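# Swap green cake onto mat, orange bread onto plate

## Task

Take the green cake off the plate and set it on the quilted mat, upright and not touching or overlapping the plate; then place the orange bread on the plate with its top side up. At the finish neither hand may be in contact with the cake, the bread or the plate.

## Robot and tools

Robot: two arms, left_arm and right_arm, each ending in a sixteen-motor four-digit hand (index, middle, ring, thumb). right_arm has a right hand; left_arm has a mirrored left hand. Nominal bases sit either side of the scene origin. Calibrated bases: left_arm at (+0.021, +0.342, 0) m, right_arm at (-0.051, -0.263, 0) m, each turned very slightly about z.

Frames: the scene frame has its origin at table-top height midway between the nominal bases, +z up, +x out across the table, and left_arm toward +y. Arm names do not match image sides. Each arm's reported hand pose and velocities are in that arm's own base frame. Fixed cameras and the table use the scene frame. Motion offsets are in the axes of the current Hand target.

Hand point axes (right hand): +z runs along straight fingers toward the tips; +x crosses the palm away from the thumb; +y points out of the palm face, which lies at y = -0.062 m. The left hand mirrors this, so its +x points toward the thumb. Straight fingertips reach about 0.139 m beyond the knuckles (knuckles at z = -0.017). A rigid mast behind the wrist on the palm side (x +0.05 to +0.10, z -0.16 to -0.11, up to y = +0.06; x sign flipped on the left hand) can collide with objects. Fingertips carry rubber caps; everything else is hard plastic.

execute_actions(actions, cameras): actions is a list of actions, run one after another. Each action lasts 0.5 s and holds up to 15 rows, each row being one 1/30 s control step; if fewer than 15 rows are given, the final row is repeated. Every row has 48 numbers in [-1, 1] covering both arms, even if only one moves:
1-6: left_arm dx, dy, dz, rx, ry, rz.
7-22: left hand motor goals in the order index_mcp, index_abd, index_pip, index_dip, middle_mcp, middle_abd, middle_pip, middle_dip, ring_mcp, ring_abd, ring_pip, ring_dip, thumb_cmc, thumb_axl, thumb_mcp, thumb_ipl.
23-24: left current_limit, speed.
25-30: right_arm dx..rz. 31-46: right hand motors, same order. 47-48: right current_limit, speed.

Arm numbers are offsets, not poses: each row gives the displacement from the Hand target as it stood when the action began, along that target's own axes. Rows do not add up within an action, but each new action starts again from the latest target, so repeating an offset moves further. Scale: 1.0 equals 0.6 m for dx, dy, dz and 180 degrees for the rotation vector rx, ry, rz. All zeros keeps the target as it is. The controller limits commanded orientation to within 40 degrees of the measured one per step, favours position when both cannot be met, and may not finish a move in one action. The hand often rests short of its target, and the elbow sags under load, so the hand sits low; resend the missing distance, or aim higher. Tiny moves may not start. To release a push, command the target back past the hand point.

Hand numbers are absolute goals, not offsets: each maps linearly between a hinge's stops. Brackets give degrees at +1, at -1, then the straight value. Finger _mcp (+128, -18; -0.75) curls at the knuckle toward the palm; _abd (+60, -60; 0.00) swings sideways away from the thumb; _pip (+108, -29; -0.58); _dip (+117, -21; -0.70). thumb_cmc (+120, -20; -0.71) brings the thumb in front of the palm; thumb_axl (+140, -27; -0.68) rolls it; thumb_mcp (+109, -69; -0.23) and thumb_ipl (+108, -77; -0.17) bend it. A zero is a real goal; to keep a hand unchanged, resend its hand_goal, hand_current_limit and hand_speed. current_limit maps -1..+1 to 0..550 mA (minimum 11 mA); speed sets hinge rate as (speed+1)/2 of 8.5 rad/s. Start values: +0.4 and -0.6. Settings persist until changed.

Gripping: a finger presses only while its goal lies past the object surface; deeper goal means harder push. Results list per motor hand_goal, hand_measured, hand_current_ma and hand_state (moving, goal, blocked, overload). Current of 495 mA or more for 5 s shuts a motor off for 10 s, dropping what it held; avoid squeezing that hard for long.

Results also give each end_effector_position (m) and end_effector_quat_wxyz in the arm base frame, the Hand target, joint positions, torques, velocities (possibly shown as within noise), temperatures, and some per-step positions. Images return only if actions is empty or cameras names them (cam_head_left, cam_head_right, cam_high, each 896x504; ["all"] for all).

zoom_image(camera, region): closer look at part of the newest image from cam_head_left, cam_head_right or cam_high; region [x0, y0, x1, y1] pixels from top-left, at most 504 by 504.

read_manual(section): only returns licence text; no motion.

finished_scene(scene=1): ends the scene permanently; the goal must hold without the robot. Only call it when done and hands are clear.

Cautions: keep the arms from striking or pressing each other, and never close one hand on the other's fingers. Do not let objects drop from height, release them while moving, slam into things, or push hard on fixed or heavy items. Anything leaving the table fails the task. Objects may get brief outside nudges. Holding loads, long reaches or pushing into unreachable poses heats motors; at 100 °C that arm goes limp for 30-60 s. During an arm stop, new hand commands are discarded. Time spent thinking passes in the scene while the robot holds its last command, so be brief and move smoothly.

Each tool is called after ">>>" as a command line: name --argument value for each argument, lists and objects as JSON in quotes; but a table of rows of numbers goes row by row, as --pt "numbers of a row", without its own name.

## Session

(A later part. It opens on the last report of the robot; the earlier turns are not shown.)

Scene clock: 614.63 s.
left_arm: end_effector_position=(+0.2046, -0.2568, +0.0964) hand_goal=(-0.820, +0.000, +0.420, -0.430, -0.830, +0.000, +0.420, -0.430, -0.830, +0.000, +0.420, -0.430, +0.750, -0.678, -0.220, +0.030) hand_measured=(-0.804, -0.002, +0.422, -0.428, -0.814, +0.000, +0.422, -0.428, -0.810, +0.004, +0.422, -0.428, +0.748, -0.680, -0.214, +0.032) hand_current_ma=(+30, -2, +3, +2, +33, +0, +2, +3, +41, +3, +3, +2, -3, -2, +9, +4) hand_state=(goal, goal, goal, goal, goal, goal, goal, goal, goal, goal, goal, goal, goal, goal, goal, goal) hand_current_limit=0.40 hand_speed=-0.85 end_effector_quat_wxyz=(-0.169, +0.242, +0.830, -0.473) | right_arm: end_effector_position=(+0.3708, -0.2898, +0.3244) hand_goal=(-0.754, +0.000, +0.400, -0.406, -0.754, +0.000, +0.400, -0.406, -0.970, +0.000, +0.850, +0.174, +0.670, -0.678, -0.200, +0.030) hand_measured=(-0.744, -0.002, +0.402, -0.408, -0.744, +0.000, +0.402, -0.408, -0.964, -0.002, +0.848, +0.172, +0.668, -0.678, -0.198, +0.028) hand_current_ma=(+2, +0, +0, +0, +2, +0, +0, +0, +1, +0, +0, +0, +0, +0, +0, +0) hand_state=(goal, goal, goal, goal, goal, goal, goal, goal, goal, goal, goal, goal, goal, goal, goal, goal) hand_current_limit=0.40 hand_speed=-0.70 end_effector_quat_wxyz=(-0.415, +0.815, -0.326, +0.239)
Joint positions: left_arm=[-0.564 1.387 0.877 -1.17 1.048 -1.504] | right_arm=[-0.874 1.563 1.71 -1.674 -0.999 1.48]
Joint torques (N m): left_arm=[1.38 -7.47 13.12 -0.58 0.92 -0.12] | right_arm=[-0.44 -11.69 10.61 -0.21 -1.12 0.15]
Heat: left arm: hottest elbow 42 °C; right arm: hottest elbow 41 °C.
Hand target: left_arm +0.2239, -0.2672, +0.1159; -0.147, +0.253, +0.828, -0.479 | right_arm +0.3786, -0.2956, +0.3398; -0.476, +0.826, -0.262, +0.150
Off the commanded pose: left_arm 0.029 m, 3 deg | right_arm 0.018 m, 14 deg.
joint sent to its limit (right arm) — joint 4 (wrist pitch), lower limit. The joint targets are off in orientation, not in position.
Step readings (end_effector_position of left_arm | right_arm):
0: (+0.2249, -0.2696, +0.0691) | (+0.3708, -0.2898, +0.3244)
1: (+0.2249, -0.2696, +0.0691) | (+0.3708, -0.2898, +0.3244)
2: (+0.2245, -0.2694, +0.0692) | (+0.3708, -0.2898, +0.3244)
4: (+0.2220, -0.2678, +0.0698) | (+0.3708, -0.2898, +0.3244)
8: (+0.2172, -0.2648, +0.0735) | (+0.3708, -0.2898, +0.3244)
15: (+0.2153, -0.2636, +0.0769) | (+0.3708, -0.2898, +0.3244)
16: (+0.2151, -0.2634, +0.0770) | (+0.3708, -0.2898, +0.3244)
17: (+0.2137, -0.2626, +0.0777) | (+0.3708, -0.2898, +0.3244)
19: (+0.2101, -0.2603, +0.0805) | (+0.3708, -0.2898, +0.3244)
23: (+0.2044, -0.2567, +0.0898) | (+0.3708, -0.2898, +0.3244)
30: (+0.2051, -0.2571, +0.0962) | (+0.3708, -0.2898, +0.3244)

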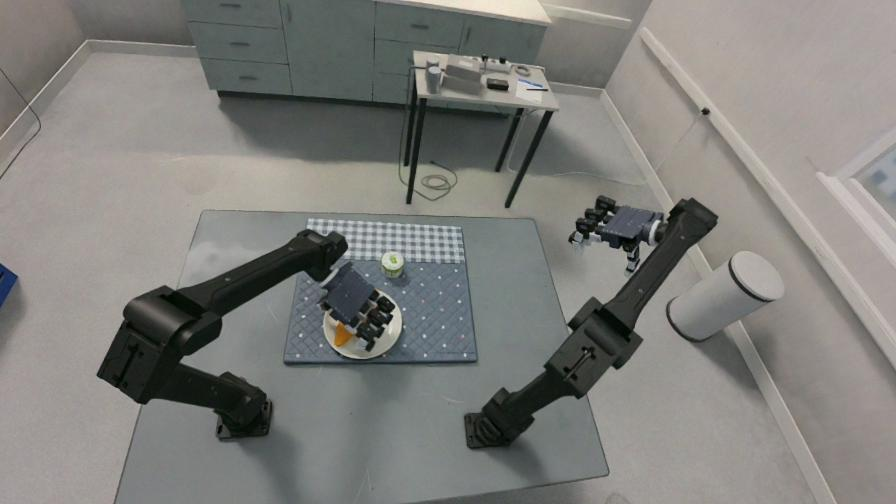

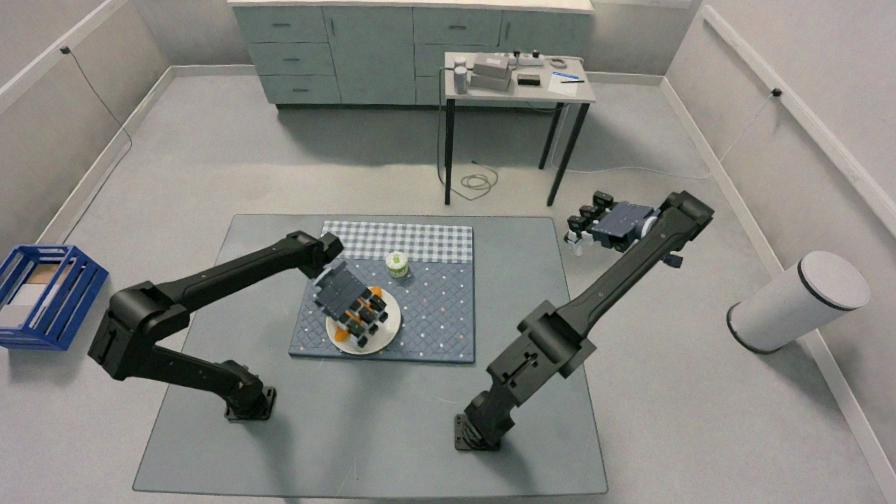

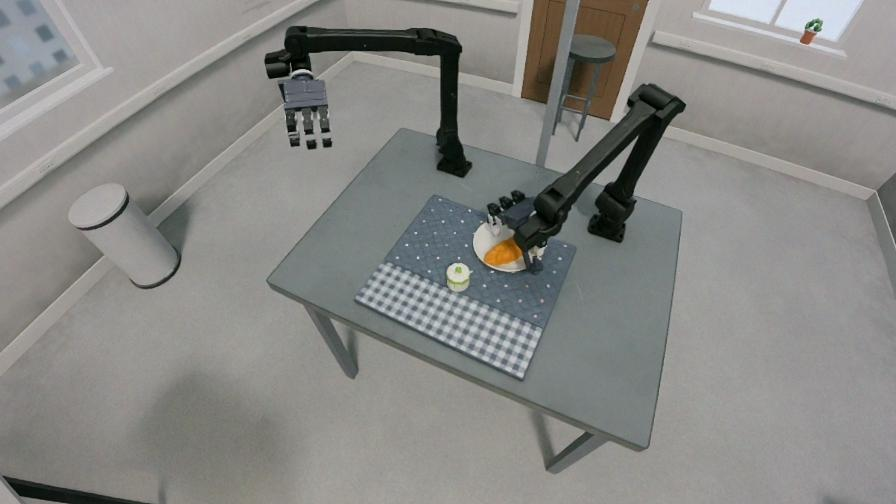

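>>> execute_actions --actions '[[[0,-0.087,-0.05,0,0,0,-0.82,0,0.42,-0.43,-0.83,0,0.42,-0.43,-0.83,0,0.42,-0.43,0.75,-0.678,-0.22,0.03,0.4,-0.85,0,0,0,0,0,0,-0.753,0,0.4,-0.406,-0.753,0,0.4,-0.406,-0.97,0,0.85,0.174,0.671,-0.677,-0.2,0.03,0.4,-0.7]],[[0,-0.115,-0.067,0,0,0,-0.82,0,0.42,-0.43,-0.83,0,0.42,-0.43,-0.83,0,0.42,-0.43,0.75,-0.678,-0.22,0.03,0.4,-0.85,0,0,0,0,0,0,-0.753,0,0.4,-0.406,-0.753,0,0.4,-0.406,-0.97,0,0.85,0.174,0.671,-0.677,-0.2,0.03,0.4,-0.7]]]' --cameras '["all"]'

>>> zoom_image --camera "cam_high" --region '[420, 180, 580, 300]'

Scene clock: 618.90 s.
left_arm: end_effector_position=(+0.2094, -0.2597, +0.2386) hand_goal=(-0.820, +0.000, +0.420, -0.430, -0.830, +0.000, +0.420, -0.430, -0.830, +0.000, +0.420, -0.430, +0.750, -0.678, -0.220, +0.030) hand_measured=(-0.806, -0.002, +0.422, -0.428, -0.816, +0.000, +0.422, -0.428, -0.812, +0.002, +0.422, -0.428, +0.748, -0.680, -0.216, +0.032) hand_current_ma=(+26, -2, +3, +2, +29, +0, +2, +3, +34, +3, +3, +2, -2, -2, +8, +4) hand_state=(goal, goal, goal, goal, goal, goal, goal, goal, goal, goal, goal, goal, goal, goal, goal, goal) hand_current_limit=0.40 hand_speed=-0.85 end_effector_quat_wxyz=(-0.164, +0.242, +0.831, -0.473) | right_arm: end_effector_position=(+0.3708, -0.2898, +0.3244) hand_goal=(-0.754, +0.000, +0.400, -0.406, -0.754, +0.000, +0.400, -0.406, -0.970, +0.000, +0.850, +0.174, +0.670, -0.678, -0.200, +0.030) hand_measured=(-0.744, -0.002, +0.402, -0.408, -0.744, +0.000, +0.402, -0.408, -0.964, -0.002, +0.848, +0.172, +0.668, -0.678, -0.198, +0.028) hand_current_ma=(+2, +0, +0, +0, +2, +0, +0, +0, +1, +0, +0, +0, +0, +0, +0, +0) hand_state=(goal, goal, goal, goal, goal, goal, goal, goal, goal, goal, goal, goal, goal, goal, goal, goal) hand_current_limit=0.40 hand_speed=-0.70 end_effector_quat_wxyz=(-0.415, +0.815, -0.326, +0.239)
Joint positions: left_arm=[-0.564 1.273 1.165 -1.555 1.046 -1.515] | right_arm=[-0.874 1.563 1.71 -1.674 -0.999 1.48]
Joint torques (N m): left_arm=[1.49 -5.54 14.61 -0.54 0.96 -0.05] | right_arm=[0.21 -11.58 10.74 -0.24 -1.03 0.14]
Heat: left arm: hottest elbow 43 °C; right arm: hottest elbow 41 °C.
Hand target: left_arm +0.2241, -0.2669, +0.2559; -0.147, +0.253, +0.828, -0.479 | right_arm +0.3786, -0.2956, +0.3398; -0.476, +0.826, -0.262, +0.150
Off the commanded pose: left_arm 0.024 m, 2 deg | right_arm 0.018 m, 14 deg.
joint sent to its limit (right arm) — joint 4 (wrist pitch), lower limit. The joint targets are off in orientation, not in position.
Step readings (end_effector_position of left_arm | right_arm):
0: (+0.2046, -0.2568, +0.0964) | (+0.3708, -0.2898, +0.3244)
1: (+0.2045, -0.2568, +0.0967) | (+0.3708, -0.2898, +0.3244)
2: (+0.2035, -0.2562, +0.0988) | (+0.3708, -0.2898, +0.3244)
4: (+0.2008, -0.2545, +0.1083) | (+0.3708, -0.2898, +0.3244)
8: (+0.2042, -0.2566, +0.1377) | (+0.3708, -0.2898, +0.3244)
15: (+0.2102, -0.2604, +0.1604) | (+0.3708, -0.2898, +0.3244)
16: (+0.2093, -0.2599, +0.1609) | (+0.3708, -0.2898, +0.3244)
17: (+0.2074, -0.2585, +0.1630) | (+0.3708, -0.2898, +0.3244)
19: (+0.2037, -0.2561, +0.1734) | (+0.3708, -0.2898, +0.3244)
23: (+0.2073, -0.2584, +0.2084) | (+0.3708, -0.2898, +0.3244)
30: (+0.2115, -0.2611, +0.2397) | (+0.3708, -0.2898, +0.3244)

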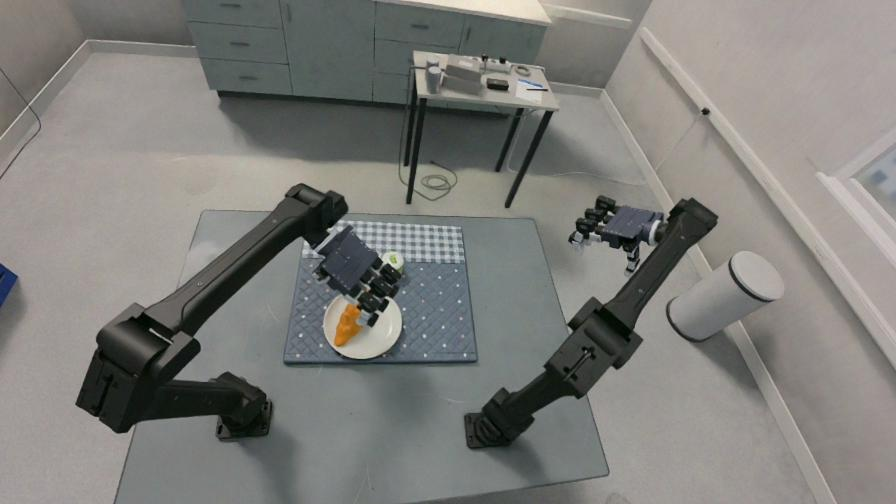

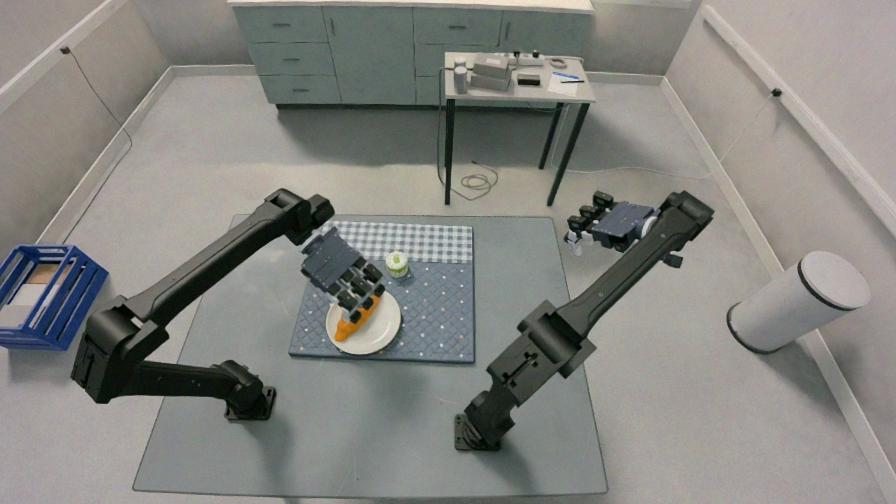

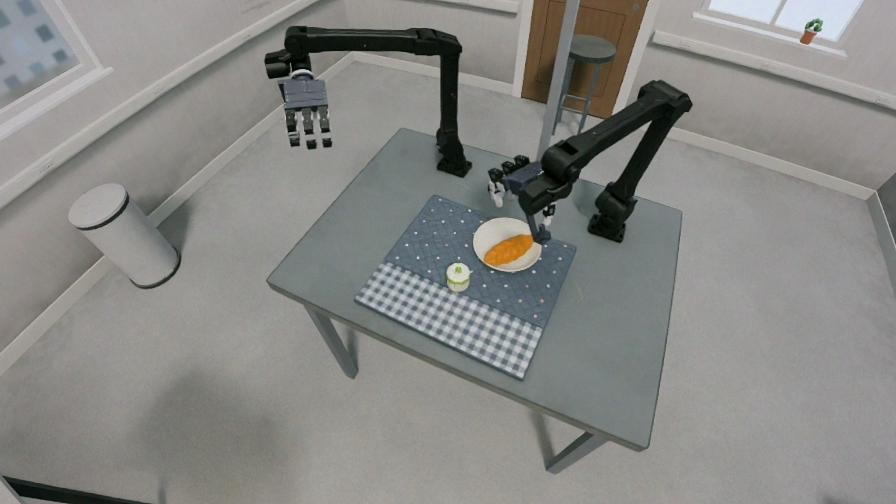

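Scaled by 3.150 from the camera's 896x504 image, which has a finer 1280x720 frame.

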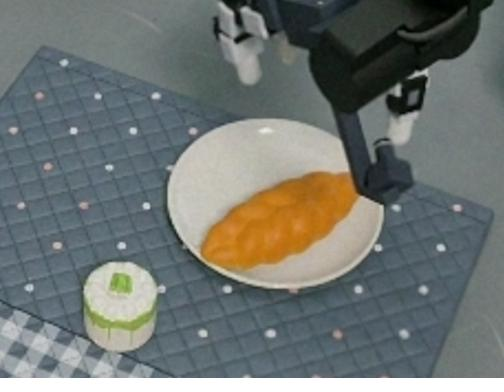

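>>> execute_actions --actions '[[[0.14,0.10,-0.179,0,0,0,-0.82,0,0.42,-0.43,-0.83,0,0.42,-0.43,-0.83,0,0.42,-0.43,0.75,-0.678,-0.22,0.03,0.4,-0.85,0,0,0,0,0,0,-0.753,0,0.4,-0.406,-0.753,0,0.4,-0.406,-0.97,0,0.85,0.174,0.671,-0.677,-0.2,0.03,0.4,-0.7]]]' --cameras '["cam_head_left","cam_high"]'

>>> zoom_image --camera "cam_head_left" --region '[300, 230, 430, 370]'

Scene clock: 624.90 s.
left_arm: end_effector_position=(+0.2260, -0.1228, +0.2612) hand_goal=(-0.820, +0.000, +0.420, -0.430, -0.830, +0.000, +0.420, -0.430, -0.830, +0.000, +0.420, -0.430, +0.750, -0.678, -0.220, +0.030) hand_measured=(-0.808, -0.002, +0.422, -0.428, -0.818, +0.000, +0.422, -0.428, -0.816, +0.002, +0.422, -0.428, +0.750, -0.680, -0.216, +0.032) hand_current_ma=(+21, -2, +2, +2, +23, +0, +1, +3, +27, +2, +1, +2, +0, -2, +8, +4) hand_state=(goal, goal, goal, goal, goal, goal, goal, goal, goal, goal, goal, goal, goal, goal, goal, goal) hand_current_limit=0.40 hand_speed=-0.85 end_effector_quat_wxyz=(-0.005, +0.190, +0.889, -0.417) | right_arm: end_effector_position=(+0.3708, -0.2898, +0.3244) hand_goal=(-0.754, +0.000, +0.400, -0.406, -0.754, +0.000, +0.400, -0.406, -0.970, +0.000, +0.850, +0.174, +0.670, -0.678, -0.200, +0.030) hand_measured=(-0.744, -0.002, +0.402, -0.408, -0.744, +0.000, +0.402, -0.408, -0.964, -0.002, +0.848, +0.172, +0.668, -0.678, -0.198, +0.028) hand_current_ma=(+2, +0, +0, +0, +2, +0, +0, +0, +1, +0, +0, +0, +0, +0, +0, +0) hand_state=(goal, goal, goal, goal, goal, goal, goal, goal, goal, goal, goal, goal, goal, goal, goal, goal) hand_current_limit=0.40 hand_speed=-0.70 end_effector_quat_wxyz=(-0.415, +0.815, -0.326, +0.239)
Joint positions: left_arm=[-0.203 0.999 1.076 -1.671 0.86 -1.341] | right_arm=[-0.874 1.563 1.71 -1.674 -0.999 1.48]
Joint torques (N m): left_arm=[1.79 -2.67 9.03 -0.32 0.62 0] | right_arm=[0.44 -12.04 10.62 -0.08 -1.18 0.12]
Heat: left arm: hottest elbow 45 °C; right arm: hottest elbow 41 °C.
Hand target: left_arm +0.2233, -0.1179, +0.2576; -0.147, +0.253, +0.828, -0.479 | right_arm +0.3786, -0.2956, +0.3398; -0.476, +0.826, -0.262, +0.150
Off the commanded pose: left_arm 0.007 m, 20 deg | right_arm 0.018 m, 14 deg.
joint sent to its limit (left arm) — joint 4 (wrist pitch), lower limit. The joint targets are off in orientation, not in position.
joint sent to its limit (right arm) — joint 4 (wrist pitch), lower limit. The joint targets are off in orientation, not in position.
Step readings (end_effector_position of left_arm | right_arm):
0: (+0.2095, -0.2597, +0.2386) | (+0.3708, -0.2898, +0.3244)
1: (+0.2097, -0.2590, +0.2386) | (+0.3708, -0.2898, +0.3244)
2: (+0.2111, -0.2546, +0.2388) | (+0.3708, -0.2898, +0.3244)
4: (+0.2154, -0.2311, +0.2379) | (+0.3708, -0.2898, +0.3244)
8: (+0.2207, -0.1656, +0.2438) | (+0.3708, -0.2898, +0.3244)
15: (+0.2238, -0.1256, +0.2620) | (+0.3708, -0.2898, +0.3244)
Images, in order (width x height): cam_head_left 896x504, cam_high 896x504.

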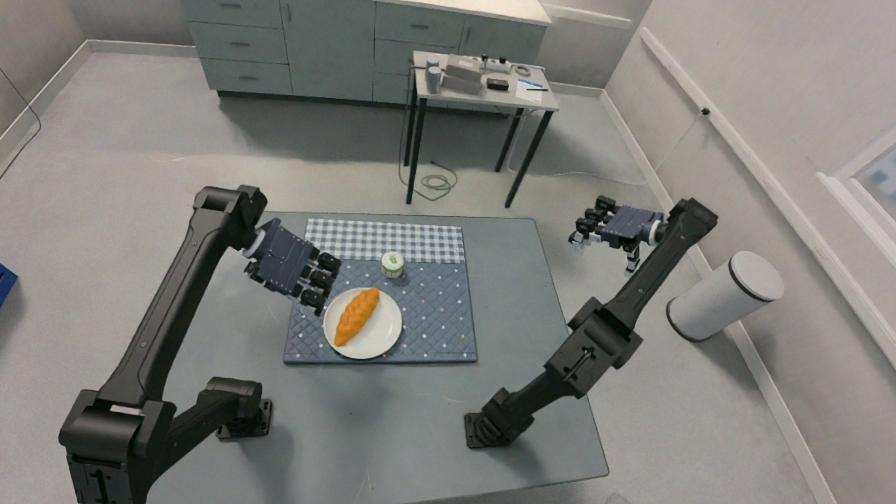

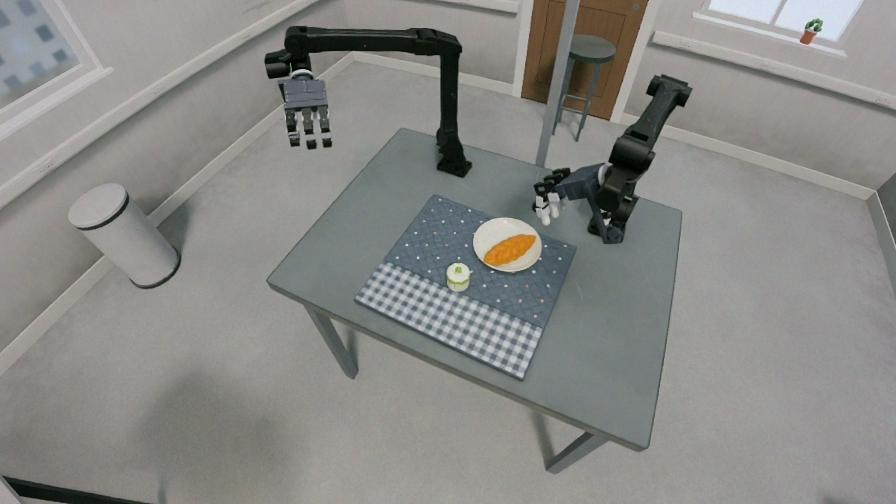

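Scaled by 3.600 from the camera's 896x504 image, which has a finer 1280x720 frame.

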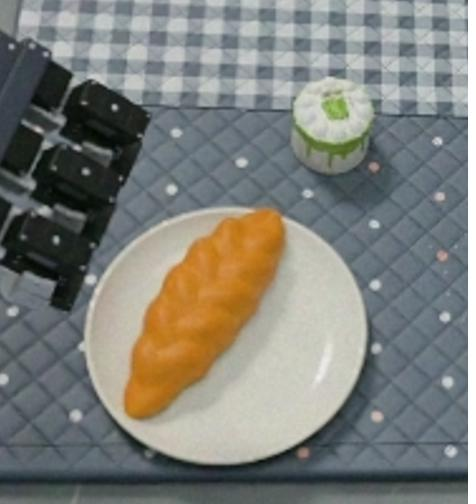

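>>> zoom_image --camera "cam_high" --region '[430, 250, 490, 310]'

>>> zoom_image --camera "cam_head_left" --region '[360, 235, 430, 295]'

Scaled by 8.400 from the camera's 896x504 image, which has a finer 1280x720 frame.

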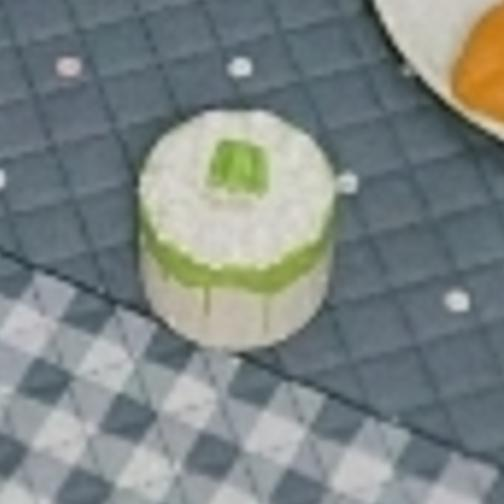

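Scaled by 7.200 from the camera's 896x504 image, which has a finer 1280x720 frame.

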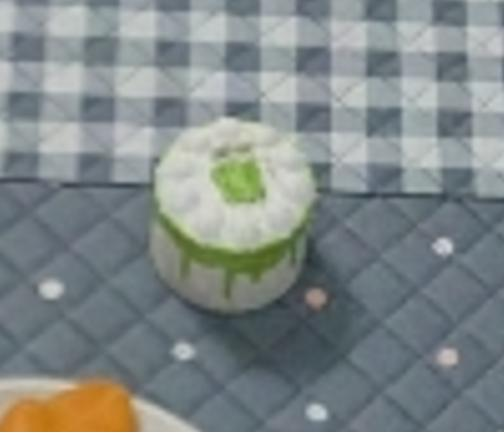

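>>> finished_scene

The scene is finished: the task was done.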